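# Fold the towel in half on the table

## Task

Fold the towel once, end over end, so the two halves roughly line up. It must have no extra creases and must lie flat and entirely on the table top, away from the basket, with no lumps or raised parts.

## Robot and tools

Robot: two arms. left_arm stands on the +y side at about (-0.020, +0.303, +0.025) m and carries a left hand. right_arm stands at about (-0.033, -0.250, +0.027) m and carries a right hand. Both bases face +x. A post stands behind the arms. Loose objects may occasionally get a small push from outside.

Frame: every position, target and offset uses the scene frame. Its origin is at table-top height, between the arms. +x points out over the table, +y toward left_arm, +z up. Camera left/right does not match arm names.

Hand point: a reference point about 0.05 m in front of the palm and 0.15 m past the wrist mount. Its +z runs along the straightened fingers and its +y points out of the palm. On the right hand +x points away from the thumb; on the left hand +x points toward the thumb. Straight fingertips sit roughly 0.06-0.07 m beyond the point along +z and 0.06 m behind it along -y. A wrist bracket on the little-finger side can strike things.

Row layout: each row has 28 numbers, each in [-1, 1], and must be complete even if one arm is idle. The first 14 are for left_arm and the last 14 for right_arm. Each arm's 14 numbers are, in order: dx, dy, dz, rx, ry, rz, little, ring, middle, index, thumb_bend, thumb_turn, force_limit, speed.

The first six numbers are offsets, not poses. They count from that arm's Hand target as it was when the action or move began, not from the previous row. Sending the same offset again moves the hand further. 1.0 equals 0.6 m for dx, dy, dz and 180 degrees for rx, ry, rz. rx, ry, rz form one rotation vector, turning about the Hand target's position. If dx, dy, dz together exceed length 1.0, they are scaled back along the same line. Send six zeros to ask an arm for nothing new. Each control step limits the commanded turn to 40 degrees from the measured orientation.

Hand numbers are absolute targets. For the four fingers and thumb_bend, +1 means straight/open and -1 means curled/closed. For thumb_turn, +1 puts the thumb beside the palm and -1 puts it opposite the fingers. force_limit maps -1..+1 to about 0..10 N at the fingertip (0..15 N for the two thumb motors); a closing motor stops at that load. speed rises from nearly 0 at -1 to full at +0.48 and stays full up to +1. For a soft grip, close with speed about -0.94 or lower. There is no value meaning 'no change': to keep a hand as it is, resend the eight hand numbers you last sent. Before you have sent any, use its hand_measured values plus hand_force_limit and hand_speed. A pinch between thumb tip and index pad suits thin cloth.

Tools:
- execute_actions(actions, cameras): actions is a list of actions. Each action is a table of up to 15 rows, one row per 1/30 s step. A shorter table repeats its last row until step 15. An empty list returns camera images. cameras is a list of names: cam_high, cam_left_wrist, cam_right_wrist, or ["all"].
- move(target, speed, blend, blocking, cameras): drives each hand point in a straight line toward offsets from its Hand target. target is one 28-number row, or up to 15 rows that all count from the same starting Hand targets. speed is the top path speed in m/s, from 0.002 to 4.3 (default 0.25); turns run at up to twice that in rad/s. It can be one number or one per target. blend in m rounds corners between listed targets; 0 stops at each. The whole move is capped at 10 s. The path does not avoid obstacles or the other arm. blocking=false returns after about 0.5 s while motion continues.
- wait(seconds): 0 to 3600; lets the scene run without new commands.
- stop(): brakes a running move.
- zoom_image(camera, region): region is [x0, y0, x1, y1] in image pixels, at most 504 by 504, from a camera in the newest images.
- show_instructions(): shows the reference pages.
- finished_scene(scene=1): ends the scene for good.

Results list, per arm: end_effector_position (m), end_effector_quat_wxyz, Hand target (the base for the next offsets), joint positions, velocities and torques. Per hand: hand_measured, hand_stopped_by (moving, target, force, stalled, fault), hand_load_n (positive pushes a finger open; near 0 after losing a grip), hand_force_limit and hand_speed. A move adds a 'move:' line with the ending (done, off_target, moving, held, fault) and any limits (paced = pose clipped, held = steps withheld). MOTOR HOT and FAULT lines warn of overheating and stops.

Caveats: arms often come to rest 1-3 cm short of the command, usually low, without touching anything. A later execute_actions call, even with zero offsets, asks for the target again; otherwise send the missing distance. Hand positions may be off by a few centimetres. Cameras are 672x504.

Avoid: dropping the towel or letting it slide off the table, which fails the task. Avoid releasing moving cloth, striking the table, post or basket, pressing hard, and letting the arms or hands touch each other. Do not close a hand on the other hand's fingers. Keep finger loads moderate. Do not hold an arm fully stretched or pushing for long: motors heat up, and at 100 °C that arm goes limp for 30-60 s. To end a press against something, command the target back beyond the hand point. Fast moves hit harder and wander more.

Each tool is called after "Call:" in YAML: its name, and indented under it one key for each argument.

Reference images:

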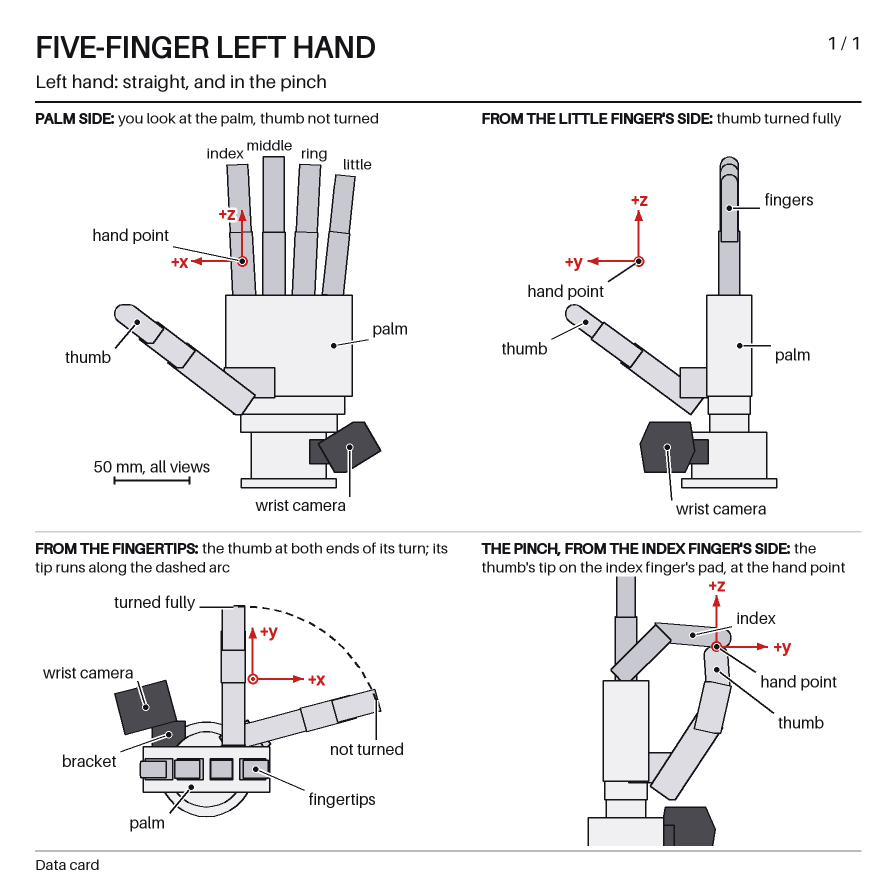

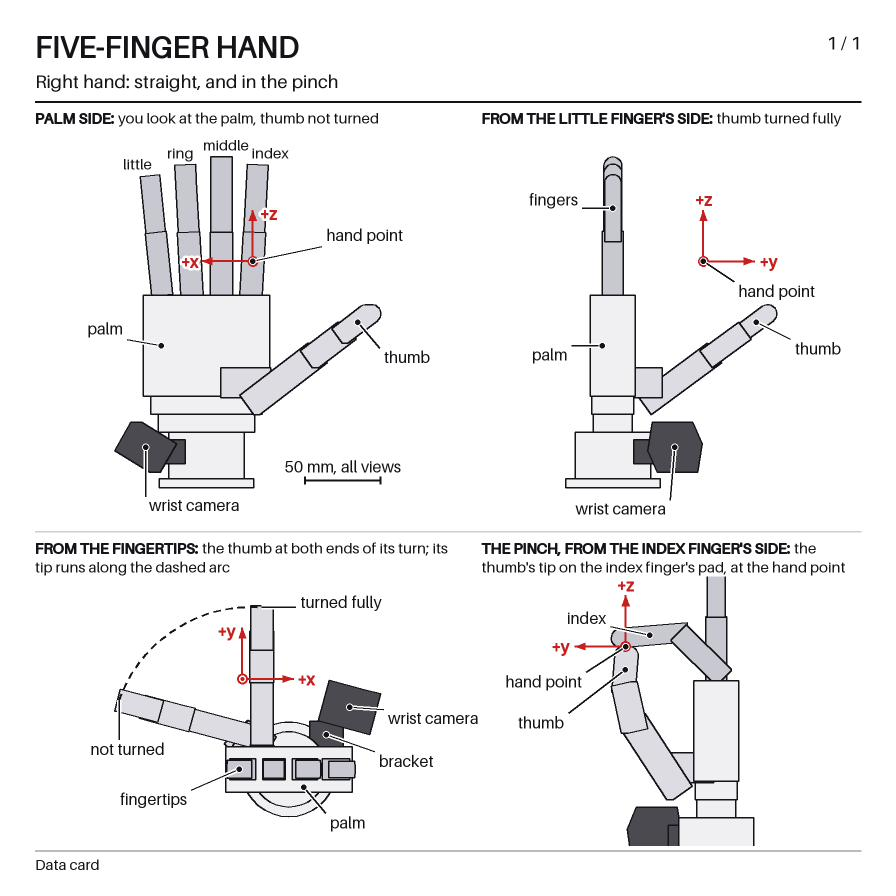

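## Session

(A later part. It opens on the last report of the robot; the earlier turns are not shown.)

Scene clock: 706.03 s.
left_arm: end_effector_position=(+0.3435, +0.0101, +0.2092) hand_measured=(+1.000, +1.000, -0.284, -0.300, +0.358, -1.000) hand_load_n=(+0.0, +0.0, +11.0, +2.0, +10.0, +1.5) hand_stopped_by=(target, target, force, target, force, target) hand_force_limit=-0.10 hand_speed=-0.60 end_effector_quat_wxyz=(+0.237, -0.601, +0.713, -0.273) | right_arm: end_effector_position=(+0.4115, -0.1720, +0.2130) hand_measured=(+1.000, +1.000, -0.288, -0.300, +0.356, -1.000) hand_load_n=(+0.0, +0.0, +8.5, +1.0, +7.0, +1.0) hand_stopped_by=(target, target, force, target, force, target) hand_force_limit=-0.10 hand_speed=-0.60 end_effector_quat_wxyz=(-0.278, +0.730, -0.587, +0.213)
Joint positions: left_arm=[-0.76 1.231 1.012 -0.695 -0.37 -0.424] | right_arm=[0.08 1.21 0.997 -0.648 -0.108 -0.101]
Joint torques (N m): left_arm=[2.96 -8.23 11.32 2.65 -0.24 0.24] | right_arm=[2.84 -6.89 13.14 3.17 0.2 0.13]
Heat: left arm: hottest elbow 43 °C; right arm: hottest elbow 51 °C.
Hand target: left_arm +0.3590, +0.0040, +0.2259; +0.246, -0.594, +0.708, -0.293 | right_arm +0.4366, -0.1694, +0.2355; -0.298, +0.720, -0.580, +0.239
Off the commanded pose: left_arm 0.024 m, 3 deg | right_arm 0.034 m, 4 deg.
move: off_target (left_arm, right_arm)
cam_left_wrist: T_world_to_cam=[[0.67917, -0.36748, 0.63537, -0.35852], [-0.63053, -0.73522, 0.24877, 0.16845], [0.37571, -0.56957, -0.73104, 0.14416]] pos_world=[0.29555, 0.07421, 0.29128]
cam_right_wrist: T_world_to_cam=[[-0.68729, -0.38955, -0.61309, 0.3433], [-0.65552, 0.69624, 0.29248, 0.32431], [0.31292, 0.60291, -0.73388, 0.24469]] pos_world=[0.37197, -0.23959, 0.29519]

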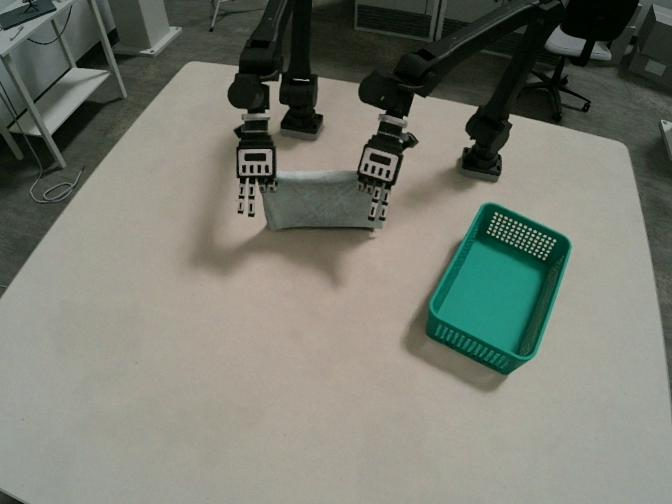

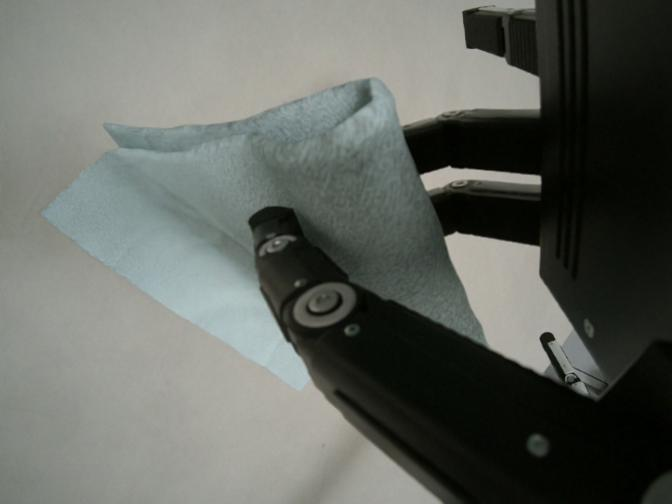

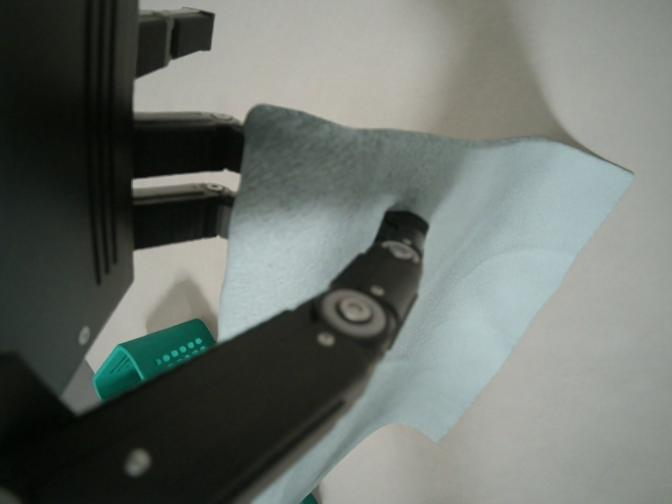

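Call:
move:
  target: [-0.09,-0.02,-0.1,0,0,0,1,1,-0.3,-0.3,0.0,-1,-0.1,-0.6, -0.09,-0.02,-0.1,0,0,0,1,1,-0.3,-0.3,0.0,-1,-0.1,-0.6]
  speed: 0.15
  cameras: ["all"]

Scene clock: 715.80 s.
left_arm: end_effector_position=(+0.3014, -0.0017, +0.1586) hand_measured=(+1.000, +1.000, -0.284, -0.300, +0.358, -1.000) hand_load_n=(+0.0, +0.0, +11.0, +2.0, +9.5, +1.0) hand_stopped_by=(target, target, force, target, force, target) hand_force_limit=-0.10 hand_speed=-0.60 end_effector_quat_wxyz=(+0.243, -0.593, +0.717, -0.275) | right_arm: end_effector_position=(+0.3745, -0.1785, +0.1666) hand_measured=(+1.000, +1.000, -0.288, -0.300, +0.356, -1.000) hand_load_n=(+0.0, +0.0, +8.5, +1.0, +7.0, +1.0) hand_stopped_by=(target, target, force, target, force, target) hand_force_limit=-0.10 hand_speed=-0.60 end_effector_quat_wxyz=(-0.283, +0.724, -0.588, +0.222)
Joint positions: left_arm=[-0.869 1.213 0.861 -0.588 -0.44 -0.496] | right_arm=[0.071 1.126 0.8 -0.513 -0.106 -0.101]
Joint torques (N m): left_arm=[1.67 -7.94 8.47 2.69 -0.57 -0.11] | right_arm=[1.67 -7.06 9.18 3.22 -0.13 -0.03]
Heat: left arm: hottest elbow 42 °C; right arm: hottest elbow 52 °C.
Hand target: left_arm +0.3050, -0.0080, +0.1659; +0.246, -0.594, +0.708, -0.293 | right_arm +0.3826, -0.1815, +0.1755; -0.298, +0.720, -0.580, +0.239
Off the commanded pose: left_arm 0.010 m, 2 deg | right_arm 0.012 m, 3 deg.
move: off_target (right_arm)
cam_left_wrist: T_world_to_cam=[[0.66568, -0.383, 0.64045, -0.29886], [-0.64348, -0.72922, 0.23275, 0.15218], [0.37789, -0.56706, -0.73188, 0.11571]] pos_world=[0.25315, 0.06212, 0.24067]
cam_right_wrist: T_world_to_cam=[[-0.67771, -0.38296, -0.62774, 0.28691], [-0.65505, 0.70229, 0.27876, 0.32128], [0.3341, 0.60012, -0.7268, 0.21651]] pos_world=[0.33256, -0.24569, 0.2479]

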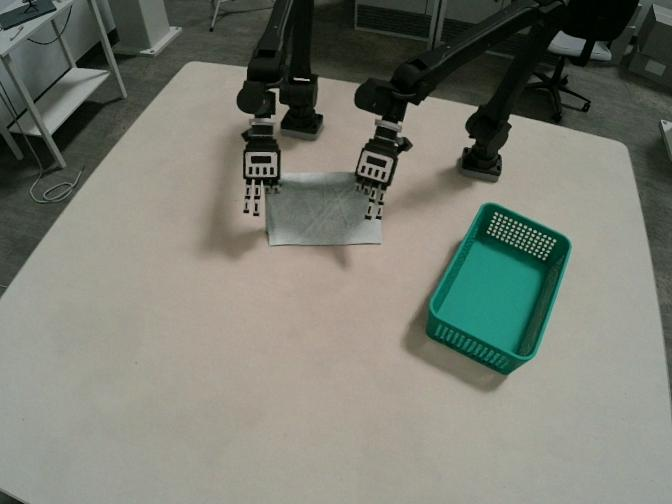

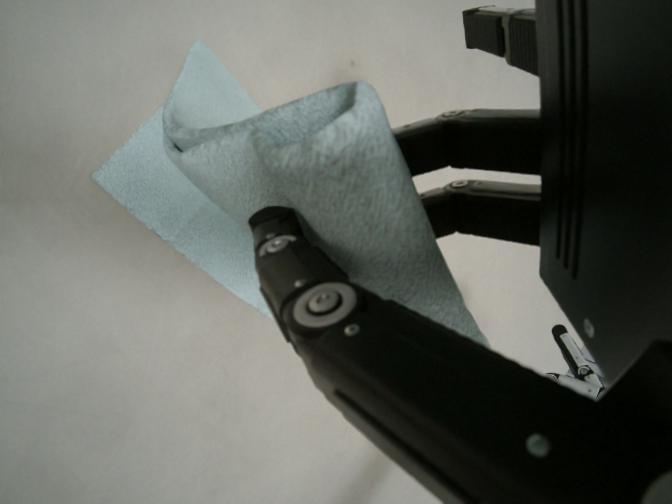

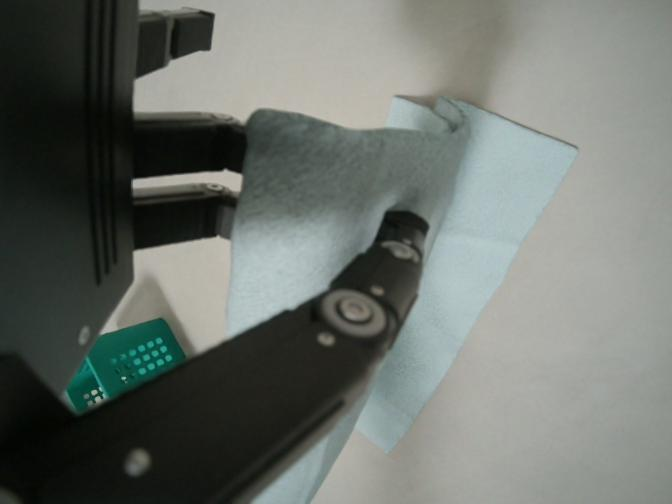

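Call:
move:
  target:
    - [-0.03,-0.005,-0.12,0,0,0,1,1,-0.3,-0.3,0.0,-1,-0.1,-0.6, -0.03,-0.005,-0.12,0,0,0,1,1,-0.3,-0.3,0.0,-1,-0.1,-0.6]
    - [-0.03,-0.005,-0.2,0,0,0,1,1,-0.3,-0.3,0.0,-1,-0.1,-0.6, -0.03,-0.005,-0.2,0,0,0,1,1,-0.3,-0.3,0.0,-1,-0.1,-0.6]
  speed: 0.1
  blend: 0.02
  cameras: ["all"]

Scene clock: 729.37 s.
left_arm: end_effector_position=(+0.2865, -0.0061, +0.0470) hand_measured=(+1.000, +1.000, -0.284, -0.300, +0.358, -1.000) hand_load_n=(+0.0, +0.0, +11.0, +2.0, +9.5, +1.0) hand_stopped_by=(target, target, force, target, force, target) hand_force_limit=-0.10 hand_speed=-0.60 end_effector_quat_wxyz=(+0.244, -0.595, +0.711, -0.285) | right_arm: end_effector_position=(+0.3581, -0.1799, +0.0567) hand_measured=(+1.000, +1.000, -0.288, -0.300, +0.356, -1.000) hand_load_n=(+0.0, +0.0, +8.5, +1.0, +7.0, +1.0) hand_stopped_by=(target, target, force, target, force, target) hand_force_limit=-0.10 hand_speed=-0.60 end_effector_quat_wxyz=(-0.294, +0.721, -0.585, +0.229)
Joint positions: left_arm=[-0.91 1.371 0.653 -0.218 -0.468 -0.539] | right_arm=[0.066 1.252 0.552 -0.116 -0.115 -0.101]
Joint torques (N m): left_arm=[1.14 -7.3 6.75 2.61 -0.57 -0.1] | right_arm=[1.67 -5.13 7.54 3.28 -0.12 -0.07]
Heat: left arm: hottest elbow 40 °C; right arm: hottest elbow 50 °C.
Hand target: left_arm +0.2870, -0.0111, +0.0459; +0.246, -0.594, +0.708, -0.293 | right_arm +0.3645, -0.1844, +0.0555; -0.298, +0.720, -0.580, +0.239
Off the commanded pose: left_arm 0.005 m, 1 deg | right_arm 0.008 m, 1 deg.
move: done
cam_left_wrist: T_world_to_cam=[[0.65876, -0.36816, 0.65612, -0.21787], [-0.64251, -0.72902, 0.23603, 0.16493], [0.39143, -0.57705, -0.71679, 0.03256]] pos_world=[0.23675, 0.05882, 0.12736]
cam_right_wrist: T_world_to_cam=[[-0.66201, -0.3782, -0.64708, 0.20261], [-0.66222, 0.69949, 0.26866, 0.34492], [0.35102, 0.60636, -0.71352, 0.13731]] pos_world=[0.31434, -0.2479, 0.13642]

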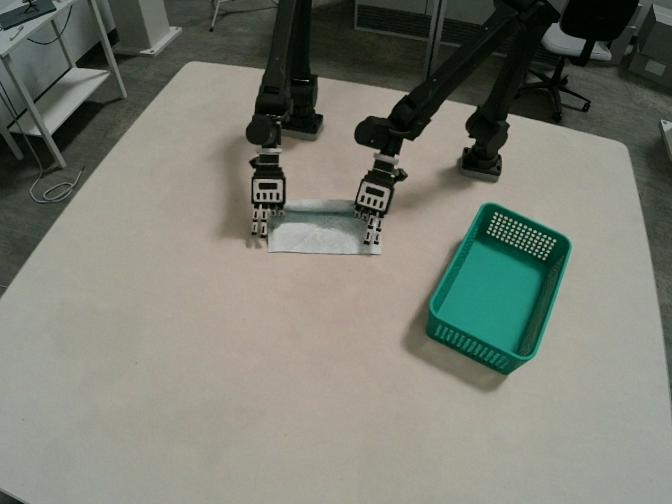

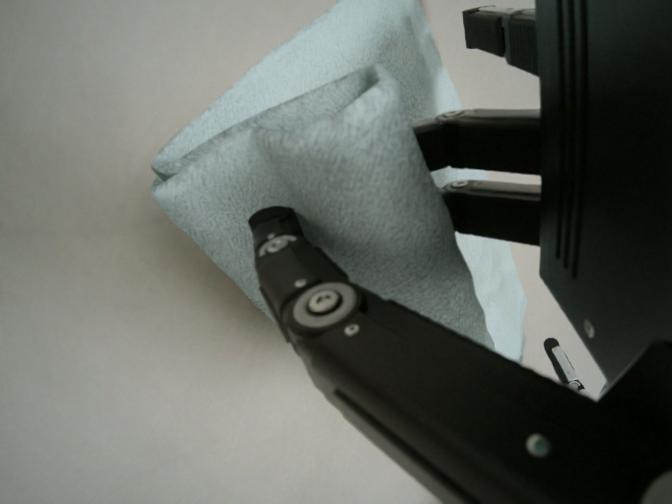

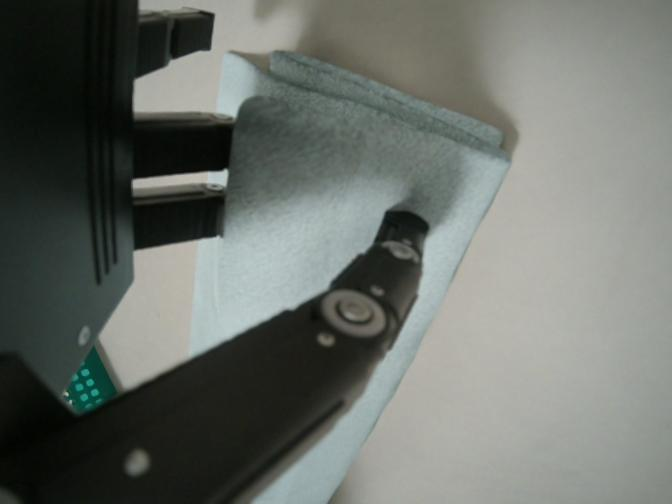

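Call:
zoom_image:
  camera: "cam_high"
  region: [230, 170, 420, 280]

Call:
zoom_image:
  camera: "cam_right_wrist"
  region: [140, 0, 560, 310]

Call:
zoom_image:
  camera: "cam_left_wrist"
  region: [130, 0, 550, 400]

Scaled by 2.653 from the camera's image (finer frame: 960x720).

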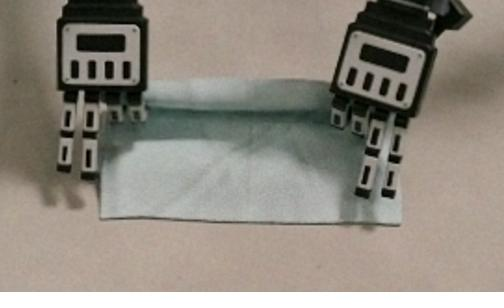

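Scaled by 1.200 from the camera's image (finer frame: 960x720).

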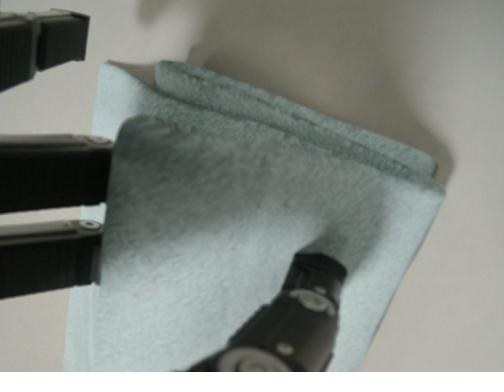

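Scaled by 1.200 from the camera's image (finer frame: 960x720).

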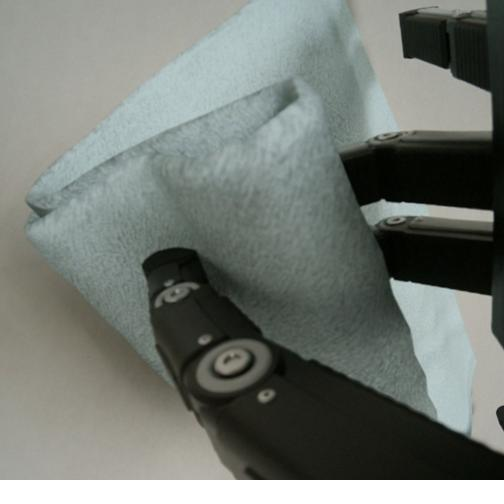

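Call:
move:
  target:
    - [0.05,0.01,0.2,0,0,0,1,1,-0.3,-0.3,0.0,-1,-0.1,-0.6, 0.05,0.01,0.2,0,0,0,1,1,-0.3,-0.3,0.0,-1,-0.1,-0.6]
    - [0.26,0.055,0.41,0,0,0,1,1,-0.3,-0.3,0.0,-1,-0.1,-0.6, 0.26,0.055,0.41,0,0,0,1,1,-0.3,-0.3,0.0,-1,-0.1,-0.6]
  speed: 0.15
  blend: 0.03
  cameras: ["all"]

Scene clock: 911.03 s.
left_arm: end_effector_position=(+0.4305, +0.0225, +0.2742) hand_measured=(+1.000, +1.000, -0.284, -0.300, +0.358, -1.000) hand_load_n=(+0.0, +0.0, +10.5, +2.0, +9.5, +1.0) hand_stopped_by=(target, target, force, target, force, target) hand_force_limit=-0.10 hand_speed=-0.60 end_effector_quat_wxyz=(+0.237, -0.599, +0.709, -0.285) | right_arm: end_effector_position=(+0.5084, -0.1550, +0.2899) hand_measured=(+1.000, +1.000, -0.288, -0.300, +0.356, -1.000) hand_load_n=(+0.0, +0.0, +8.5, +1.0, +7.0, +1.0) hand_stopped_by=(target, target, force, target, force, target) hand_force_limit=-0.10 hand_speed=-0.60 end_effector_quat_wxyz=(-0.294, +0.723, -0.580, +0.233)
Joint positions: left_arm=[-0.604 1.35 1.277 -0.776 -0.265 -0.298] | right_arm=[0.102 1.41 1.365 -0.76 -0.089 -0.086]
Joint torques (N m): left_arm=[2.49 -10.4 12.78 1.24 -0.12 0.18] | right_arm=[3.08 -9.93 13.34 1.26 0.13 0.15]
Heat: left arm: hottest elbow 37 °C; right arm: hottest elbow 43 °C.
Hand target: left_arm +0.4430, +0.0219, +0.2921; +0.246, -0.594, +0.708, -0.294 | right_arm +0.5206, -0.1515, +0.3016; -0.298, +0.720, -0.580, +0.239
Off the commanded pose: left_arm 0.022 m, 2 deg | right_arm 0.017 m, 1 deg.
move: off_target (left_arm, right_arm)
cam_left_wrist: T_world_to_cam=[[0.66692, -0.35743, 0.6538, -0.45435], [-0.63695, -0.72879, 0.25131, 0.2181], [0.38666, -0.58405, -0.71371, 0.15695]] pos_world=[0.38125, 0.08821, 0.35426]
cam_right_wrist: T_world_to_cam=[[-0.65335, -0.38796, -0.65009, 0.45739], [-0.6697, 0.69662, 0.25733, 0.37102], [0.35303, 0.60349, -0.71496, 0.23476]] pos_world=[0.46443, -0.22269, 0.36972]

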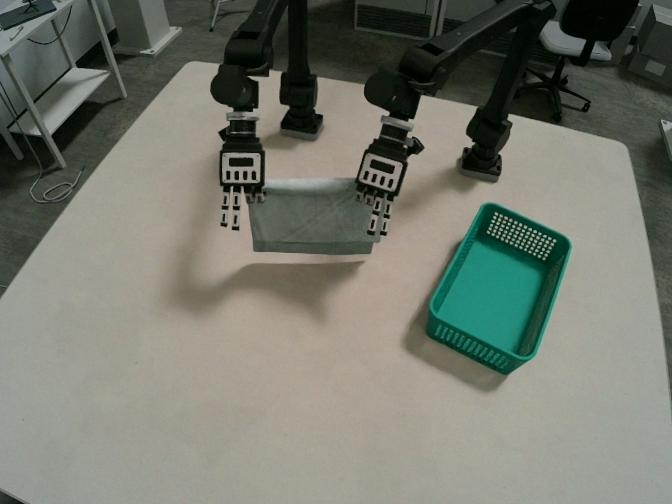

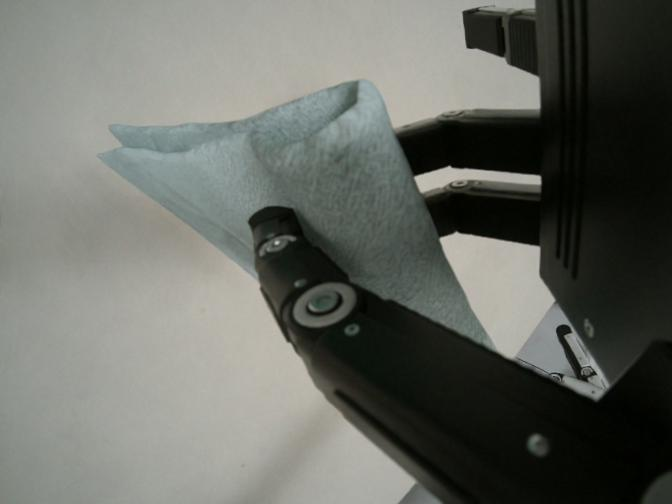

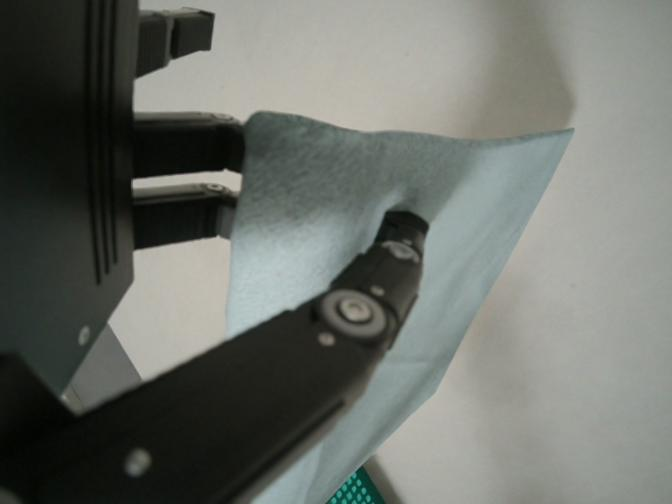

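Call:
move:
  target:
    - [-0.049,-0.01,-0.077,0,0,0,1,1,-0.3,-0.3,0.0,-1,-0.1,-0.6, -0.049,-0.01,-0.077,0,0,0,1,1,-0.3,-0.3,0.0,-1,-0.1,-0.6]
    - [-0.147,-0.03,-0.158,0,0,0,1,1,-0.3,-0.3,0.0,-1,-0.1,-0.6, -0.147,-0.03,-0.158,0,0,0,1,1,-0.3,-0.3,0.0,-1,-0.1,-0.6]
    - [-0.245,-0.05,-0.248,0,0,0,1,1,-0.3,-0.3,0.0,-1,-0.1,-0.6, -0.245,-0.05,-0.248,0,0,0,1,1,-0.3,-0.3,0.0,-1,-0.1,-0.6]
    - [-0.327,-0.067,-0.338,0,0,0,1,1,-0.3,-0.3,0.0,-1,-0.1,-0.6, -0.327,-0.067,-0.338,0,0,0,1,1,-0.3,-0.3,0.0,-1,-0.1,-0.6]
    - [-0.365,-0.074,-0.4,0,0,0,1,1,-0.3,-0.3,0.0,-1,-0.1,-0.6, -0.365,-0.074,-0.4,0,0,0,1,1,-0.3,-0.3,0.0,-1,-0.1,-0.6]
  speed: 0.1
  blend: [0.02,0.02,0.02,0.02,0]
  cameras: ["all"]

Scene clock: 931.13 s.
left_arm: end_effector_position=(+0.2229, -0.0168, +0.0521) hand_measured=(+1.000, +1.000, -0.284, -0.300, +0.358, -1.000) hand_load_n=(+0.0, +0.0, +11.0, +2.0, +9.5, +1.5) hand_stopped_by=(target, target, force, target, force, target) hand_force_limit=-0.10 hand_speed=-0.60 end_effector_quat_wxyz=(+0.245, -0.592, +0.714, -0.283) | right_arm: end_effector_position=(+0.2939, -0.1923, +0.0564) hand_measured=(+1.000, +1.000, -0.288, -0.300, +0.356, -1.000) hand_load_n=(+0.0, +0.0, +8.5, +1.0, +7.5, +1.0) hand_stopped_by=(target, target, force, target, force, target) hand_force_limit=-0.10 hand_speed=-0.60 end_effector_quat_wxyz=(-0.288, +0.720, -0.591, +0.223)
Joint positions: left_arm=[-1.087 1.291 0.61 -0.341 -0.567 -0.7] | right_arm=[0.033 1.044 0.416 -0.208 -0.134 -0.118]
Joint torques (N m): left_arm=[1.38 -6.36 6.93 2.37 -0.68 -0.09] | right_arm=[1.67 -3.6 7.91 3.21 -0.15 -0.14]
Heat: left arm: hottest elbow 39 °C; right arm: hottest elbow 45 °C.
Hand target: left_arm +0.2239, -0.0225, +0.0521; +0.246, -0.594, +0.708, -0.294 | right_arm +0.3015, -0.1958, +0.0615; -0.298, +0.720, -0.580, +0.239
Off the commanded pose: left_arm 0.006 m, 1 deg | right_arm 0.010 m, 3 deg.
move: off_target (right_arm)
cam_left_wrist: T_world_to_cam=[[0.65653, -0.37647, 0.65363, -0.18271], [-0.64647, -0.72731, 0.23043, 0.11629], [0.38864, -0.57384, -0.72088, 0.05581]] pos_world=[0.17345, 0.04782, 0.13286]
cam_right_wrist: T_world_to_cam=[[-0.67686, -0.37172, -0.63536, 0.16014], [-0.65131, 0.70462, 0.28161, 0.30813], [0.34301, 0.60442, -0.71904, 0.16944]] pos_world=[0.25096, -0.26, 0.13681]

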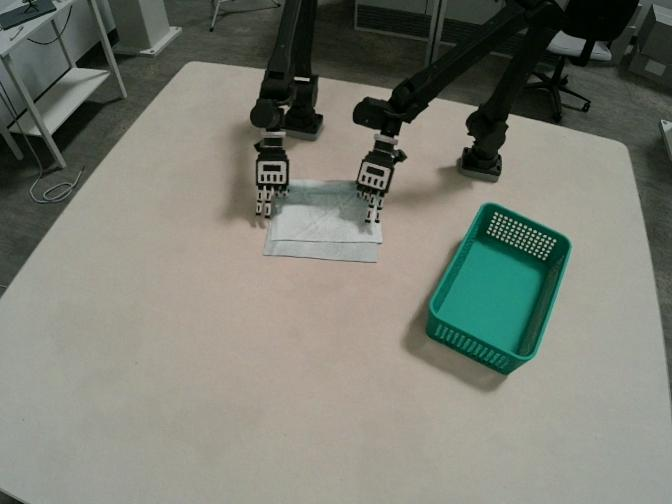

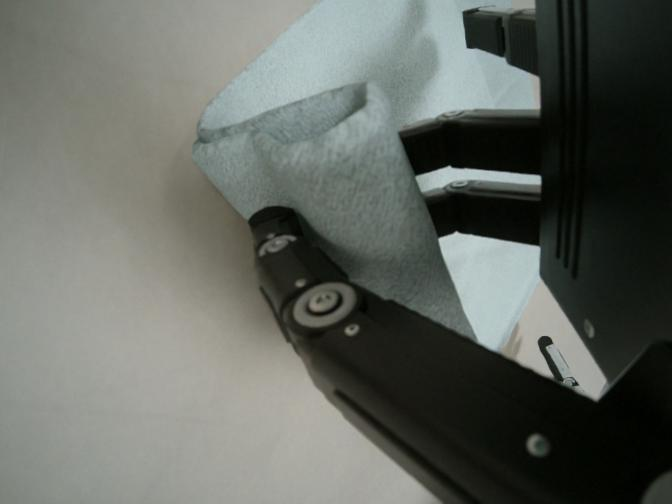

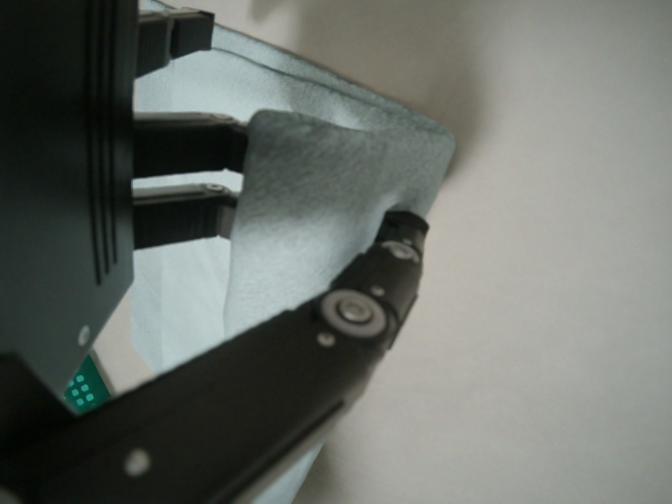

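Call:
zoom_image:
  camera: "cam_high"
  region: [240, 160, 410, 280]

Scaled by 2.965 from the camera's image (finer frame: 960x720).

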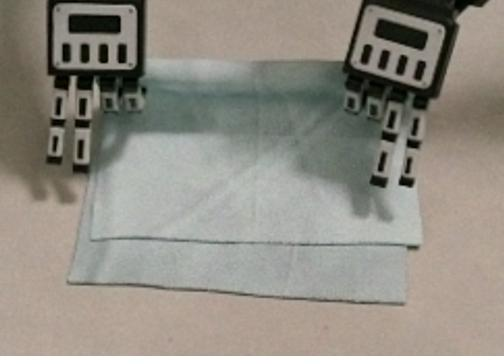

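Call:
move:
  target: [0.075,0.002,0,0,0,0,1,1,-0.3,-0.3,0.0,-1,-0.1,-0.6, 0.06,-0.002,0,0,0,0,1,1,-0.3,-0.3,0.0,-1,-0.1,-0.6]
  speed: 0.05
  cameras: ["all"]

Call:
zoom_image:
  camera: "cam_high"
  region: [240, 160, 410, 280]

Scene clock: 974.63 s.
left_arm: end_effector_position=(+0.2528, -0.0089, +0.0416) hand_measured=(+1.000, +1.000, -0.284, -0.300, +0.358, -1.000) hand_load_n=(+0.0, +0.0, +11.0, +2.0, +9.5, +1.5) hand_stopped_by=(target, target, force, target, force, target) hand_force_limit=-0.10 hand_speed=-0.60 end_effector_quat_wxyz=(+0.242, -0.598, +0.712, -0.278) | right_arm: end_effector_position=(+0.3108, -0.1912, +0.0475) hand_measured=(+1.000, +1.000, -0.288, -0.300, +0.356, -1.000) hand_load_n=(+0.0, +0.0, +8.0, +1.0, +7.5, +1.0) hand_stopped_by=(target, target, force, target, force, target) hand_force_limit=-0.10 hand_speed=-0.60 end_effector_quat_wxyz=(-0.286, +0.723, -0.592, +0.211)
Joint positions: left_arm=[-0.992 1.342 0.619 -0.267 -0.512 -0.623] | right_arm=[0.026 1.142 0.455 -0.17 -0.151 -0.123]
Joint torques (N m): left_arm=[2.73 -6.59 9.47 2.33 -0.28 0.25] | right_arm=[1.55 -3.08 10.67 3.23 -0.05 -0.15]
Heat: left arm: hottest elbow 37 °C; right arm: hottest elbow 42 °C.
Hand target: left_arm +0.2690, -0.0213, +0.0521; +0.246, -0.594, +0.707, -0.294 | right_arm +0.3375, -0.1971, +0.0615; -0.298, +0.720, -0.580, +0.239
Off the commanded pose: left_arm 0.023 m, 2 deg | right_arm 0.031 m, 4 deg.
move: off_target (left_arm, right_arm)
cam_left_wrist: T_world_to_cam=[[0.66907, -0.36993, 0.64459, -0.19525], [-0.63604, -0.73367, 0.23914, 0.14081], [0.38445, -0.56999, -0.72616, 0.04253]] pos_world=[0.20385, 0.05531, 0.12307]
cam_right_wrist: T_world_to_cam=[[-0.68692, -0.37153, -0.62459, 0.16893], [-0.65096, 0.69666, 0.30151, 0.31832], [0.32311, 0.6137, -0.7204, 0.16459]] pos_world=[0.27007, -0.26001, 0.1281]

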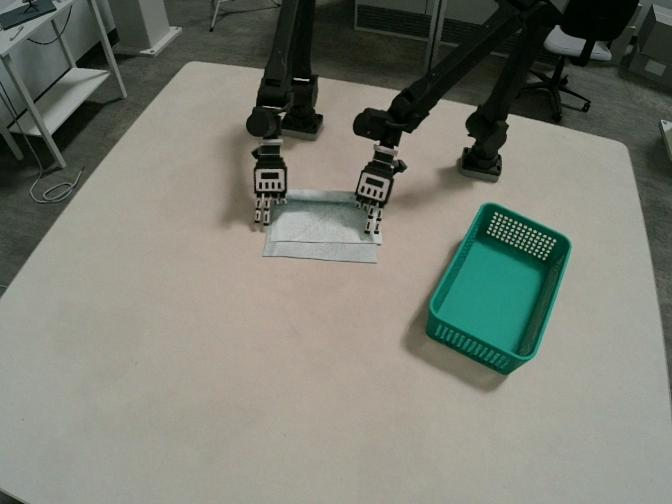

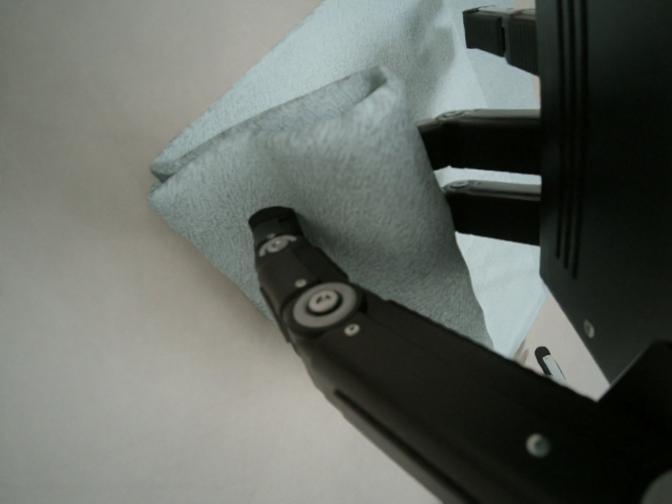

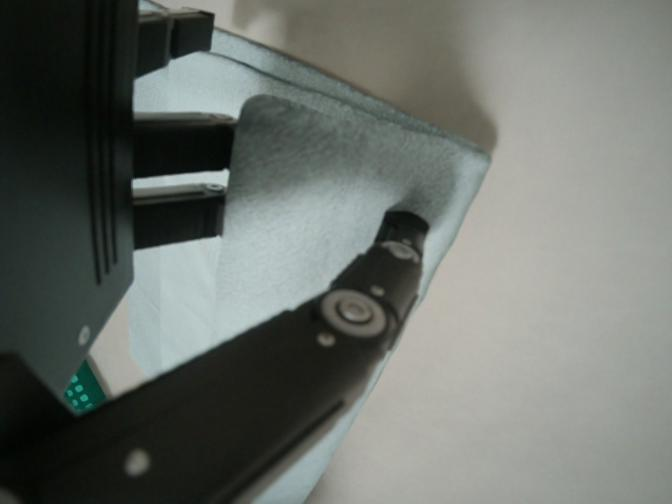

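Scaled by 2.965 from the camera's image (finer frame: 960x720).

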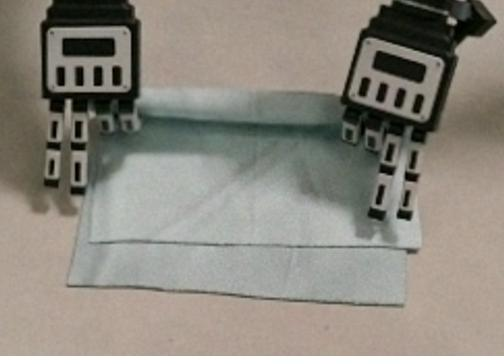

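Call:
move:
  target:
    - [0.145,0.052,0.172,0,0,0,1,1,-0.3,-0.3,0.0,-1,-0.1,-0.6, 0.115,0.038,0.1625,0,0,0,1,1,-0.3,-0.3,0.0,-1,-0.1,-0.6]
    - [0.298,0.063,0.278,0,0,0,1,1,-0.3,-0.3,0.0,-1,-0.1,-0.6, 0.257,0.0525,0.251,0,0,0,1,1,-0.3,-0.3,0.0,-1,-0.1,-0.6]
  speed: 0.12
  blend: 0.02
  cameras: ["all"]

Call:
zoom_image:
  camera: "cam_high"
  region: [240, 160, 410, 280]

Scene clock: 1040.43 s.
left_arm: end_effector_position=(+0.4329, +0.0184, +0.2025) hand_measured=(+1.000, +1.000, -0.284, -0.300, +0.358, -1.000) hand_load_n=(+0.0, +0.0, +11.0, +2.5, +9.5, +1.5) hand_stopped_by=(target, target, force, target, force, target) hand_force_limit=-0.10 hand_speed=-0.60 end_effector_quat_wxyz=(+0.237, -0.599, +0.709, -0.286) | right_arm: end_effector_position=(+0.4781, -0.1684, +0.2016) hand_measured=(+1.000, +1.000, -0.288, -0.300, +0.356, -1.000) hand_load_n=(+0.0, +0.0, +8.5, +1.0, +7.0, +1.0) hand_stopped_by=(target, target, force, target, force, target) hand_force_limit=-0.10 hand_speed=-0.60 end_effector_quat_wxyz=(-0.295, +0.723, -0.580, +0.233)
Joint positions: left_arm=[-0.609 1.393 1.128 -0.585 -0.268 -0.301] | right_arm=[0.077 1.366 1.086 -0.525 -0.108 -0.103]
Joint torques (N m): left_arm=[2.9 -10.58 12.31 1.2 -0.12 0.21] | right_arm=[2.9 -8.76 12.72 1.25 0.15 0.13]
Heat: left arm: hottest elbow 41 °C; right arm: hottest elbow 44 °C.
Hand target: left_arm +0.4477, +0.0165, +0.2188; +0.246, -0.594, +0.708, -0.294 | right_arm +0.4917, -0.1657, +0.2120; -0.298, +0.720, -0.580, +0.239
Off the commanded pose: left_arm 0.022 m, 1 deg | right_arm 0.017 m, 1 deg.
move: off_target (left_arm, right_arm)
cam_left_wrist: T_world_to_cam=[[0.66616, -0.35791, 0.65431, -0.41029], [-0.63769, -0.7283, 0.25085, 0.23505], [0.38676, -0.58435, -0.7134, 0.10228]] pos_world=[0.38365, 0.08411, 0.28246]
cam_right_wrist: T_world_to_cam=[[-0.65255, -0.38684, -0.65156, 0.37515], [-0.67002, 0.69617, 0.25772, 0.38274], [0.3539, 0.60473, -0.71348, 0.18995]] pos_world=[0.43403, -0.23619, 0.28132]

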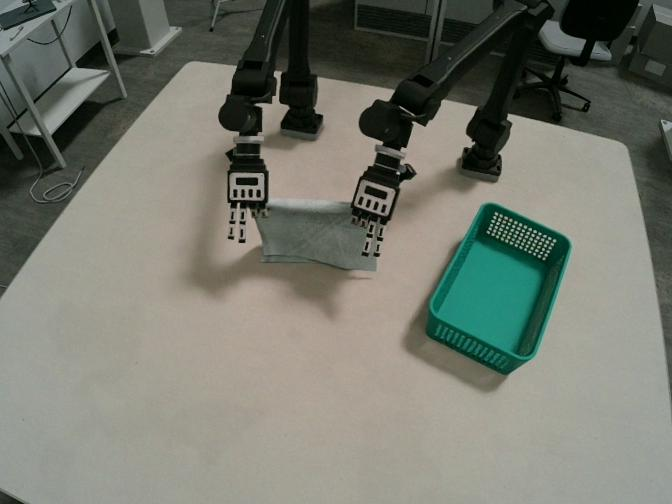

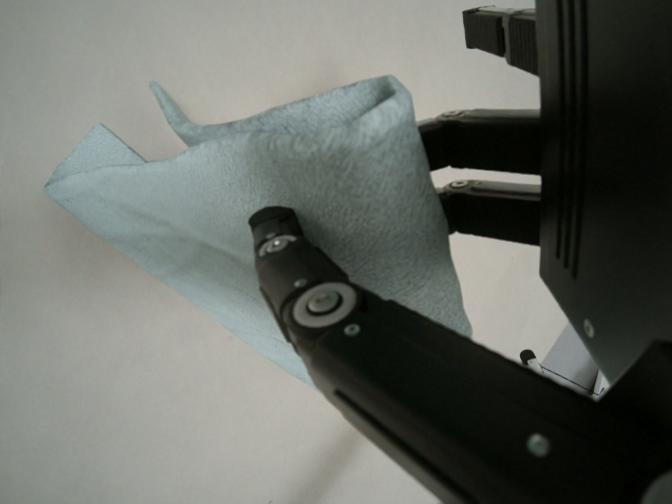

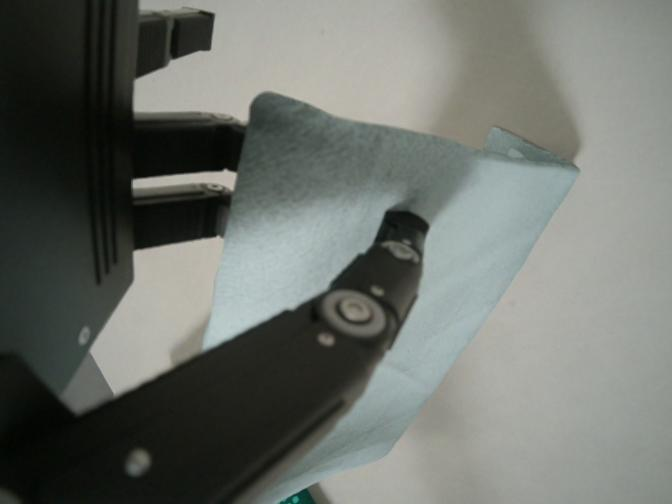

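Scaled by 2.965 from the camera's image (finer frame: 960x720).

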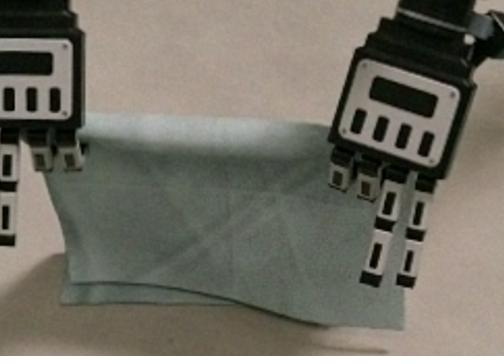

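Call:
move:
  target: [-0.04,-0.01,0.02,0,0,0,1,1,-0.3,-0.3,0.0,-1,-0.1,-0.6, 0.035,0.009,0.01,0,0,0,1,1,-0.3,-0.3,0.0,-1,-0.1,-0.6]
  speed: 0.08
  cameras: ["all"]

Call:
zoom_image:
  camera: "cam_high"
  region: [240, 160, 410, 280]

Scene clock: 1058.97 s.
left_arm: end_effector_position=(+0.4179, +0.0167, +0.2126) hand_measured=(+1.000, +1.000, -0.284, -0.300, +0.358, -1.000) hand_load_n=(+0.0, +0.0, +11.0, +2.0, +9.5, +1.0) hand_stopped_by=(target, target, force, target, force, target) hand_force_limit=-0.10 hand_speed=-0.60 end_effector_quat_wxyz=(+0.240, -0.594, +0.714, -0.281) | right_arm: end_effector_position=(+0.4978, -0.1613, +0.2061) hand_measured=(+1.000, +1.000, -0.288, -0.300, +0.356, -1.000) hand_load_n=(+0.0, +0.0, +8.5, +1.0, +7.0, +1.0) hand_stopped_by=(target, target, force, target, force, target) hand_force_limit=-0.10 hand_speed=-0.60 end_effector_quat_wxyz=(-0.294, +0.724, -0.580, +0.231)
Joint positions: left_arm=[-0.634 1.361 1.128 -0.628 -0.287 -0.306] | right_arm=[0.089 1.418 1.151 -0.542 -0.101 -0.095]
Joint torques (N m): left_arm=[1.67 -11.63 11.36 1.26 -0.5 -0.08] | right_arm=[2.67 -9.76 13 1.25 0.16 0.13]
Heat: left arm: hottest elbow 44 °C; right arm: hottest elbow 49 °C.
Hand target: left_arm +0.4237, +0.0105, +0.2307; +0.246, -0.594, +0.708, -0.293 | right_arm +0.5127, -0.1602, +0.2182; -0.298, +0.720, -0.580, +0.239
Off the commanded pose: left_arm 0.020 m, 2 deg | right_arm 0.019 m, 1 deg.
move: off_target (left_arm, right_arm)
cam_left_wrist: T_world_to_cam=[[0.66421, -0.37369, 0.64744, -0.40498], [-0.64394, -0.72591, 0.24164, 0.22626], [0.37968, -0.57741, -0.7228, 0.11917]] pos_world=[0.36945, 0.08172, 0.29367]
cam_right_wrist: T_world_to_cam=[[-0.65458, -0.38791, -0.64888, 0.39389], [-0.67033, 0.69467, 0.26094, 0.38903], [0.34954, 0.60577, -0.71475, 0.18446]] pos_world=[0.45413, -0.22919, 0.28592]

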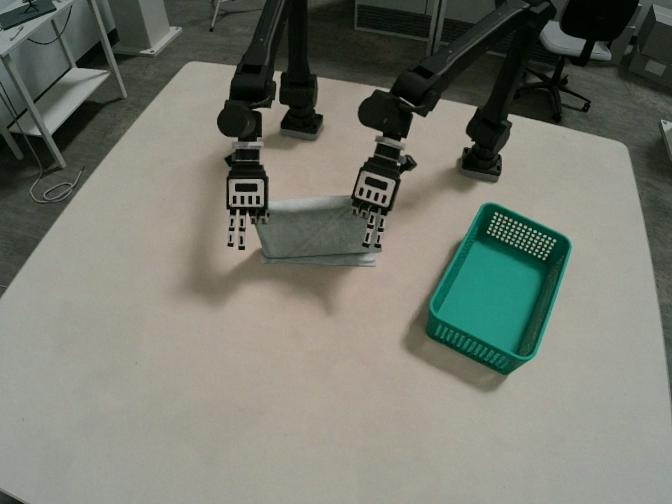

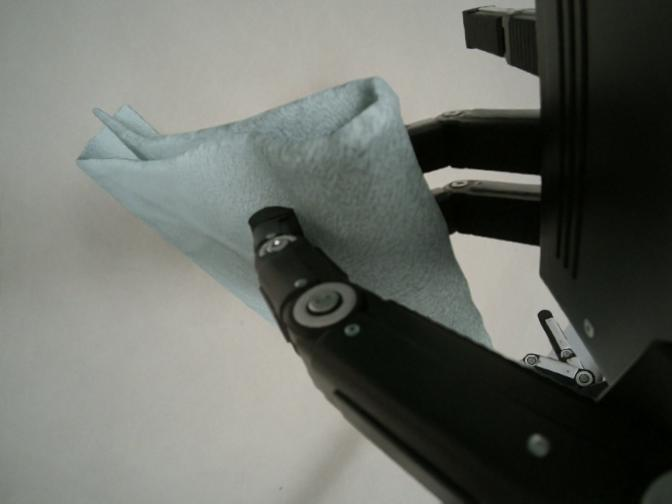

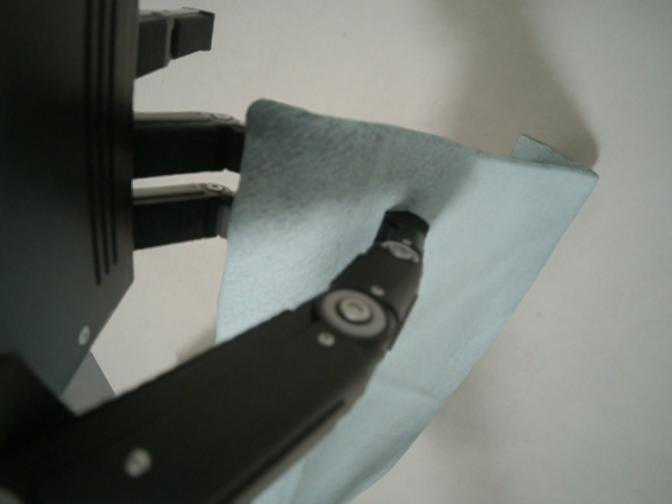

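Scaled by 2.965 from the camera's image (finer frame: 960x720).

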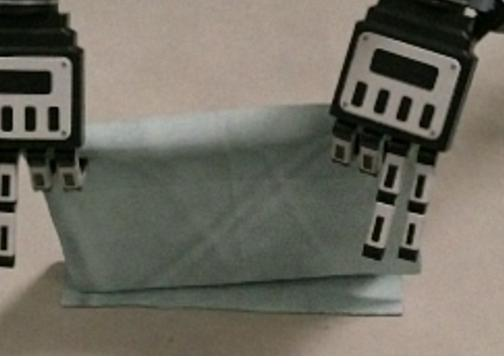

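Call:
move:
  target: [0.025,0.006,-0.07,0,0,0,1,1,-0.3,-0.3,0.0,-1,-0.1,-0.6, -0.005,0,-0.062,0,0,0,1,1,-0.3,-0.3,0.0,-1,-0.1,-0.6]
  speed: 0.1
  cameras: ["all"]

Call:
zoom_image:
  camera: "cam_high"
  region: [240, 160, 410, 280]

Scene clock: 1079.20 s.
left_arm: end_effector_position=(+0.4293, +0.0125, +0.1867) hand_measured=(+1.000, +1.000, -0.284, -0.300, +0.358, -1.000) hand_load_n=(+0.0, +0.0, +11.0, +2.0, +9.5, +1.0) hand_stopped_by=(target, target, force, target, force, target) hand_force_limit=-0.10 hand_speed=-0.60 end_effector_quat_wxyz=(+0.238, -0.596, +0.712, -0.284) | right_arm: end_effector_position=(+0.5024, -0.1632, +0.1861) hand_measured=(+1.000, +1.000, -0.288, -0.300, +0.356, -1.000) hand_load_n=(+0.0, +0.0, +8.5, +1.0, +7.0, +1.0) hand_stopped_by=(target, target, force, target, force, target) hand_force_limit=-0.10 hand_speed=-0.60 end_effector_quat_wxyz=(-0.291, +0.722, -0.582, +0.236)
Joint positions: left_arm=[-0.626 1.408 1.101 -0.548 -0.279 -0.306] | right_arm=[0.089 1.442 1.121 -0.486 -0.089 -0.095]
Joint torques (N m): left_arm=[2.9 -10.81 8.87 2.88 -0.1 0.1] | right_arm=[2.73 -10.05 9.16 3.26 0.08 0.13]
Heat: left arm: hottest elbow 45 °C; right arm: hottest elbow 48 °C.
Hand target: left_arm +0.4388, +0.0141, +0.1887; +0.246, -0.594, +0.708, -0.293 | right_arm +0.5098, -0.1602, +0.1811; -0.298, +0.719, -0.580, +0.239
Off the commanded pose: left_arm 0.010 m, 1 deg | right_arm 0.009 m, 1 deg.
move: done
cam_left_wrist: T_world_to_cam=[[0.66409, -0.36598, 0.65195, -0.39824], [-0.642, -0.72605, 0.24637, 0.23523], [0.38318, -0.58216, -0.71712, 0.09117]] pos_world=[0.38055, 0.07812, 0.26706]
cam_right_wrist: T_world_to_cam=[[-0.65549, -0.38788, -0.64798, 0.38349], [-0.66536, 0.70251, 0.25255, 0.39907], [0.35726, 0.59668, -0.71857, 0.16506]] pos_world=[0.45793, -0.23009, 0.26632]

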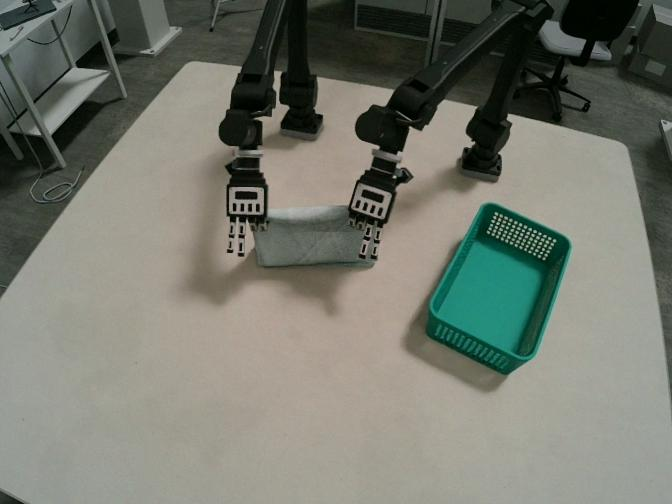

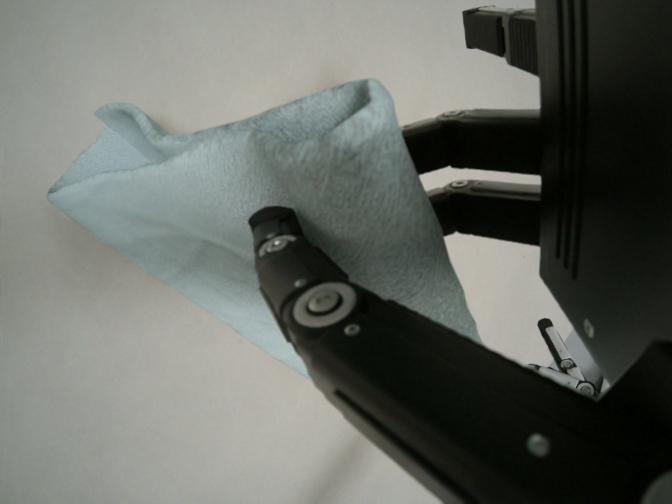

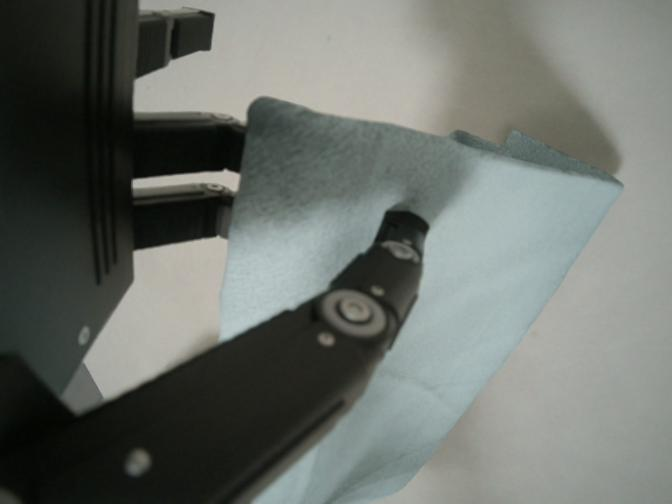

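Scaled by 2.965 from the camera's image (finer frame: 960x720).

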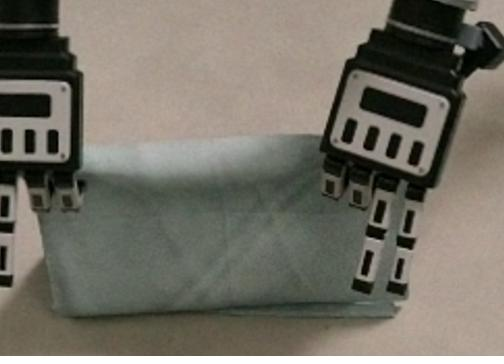

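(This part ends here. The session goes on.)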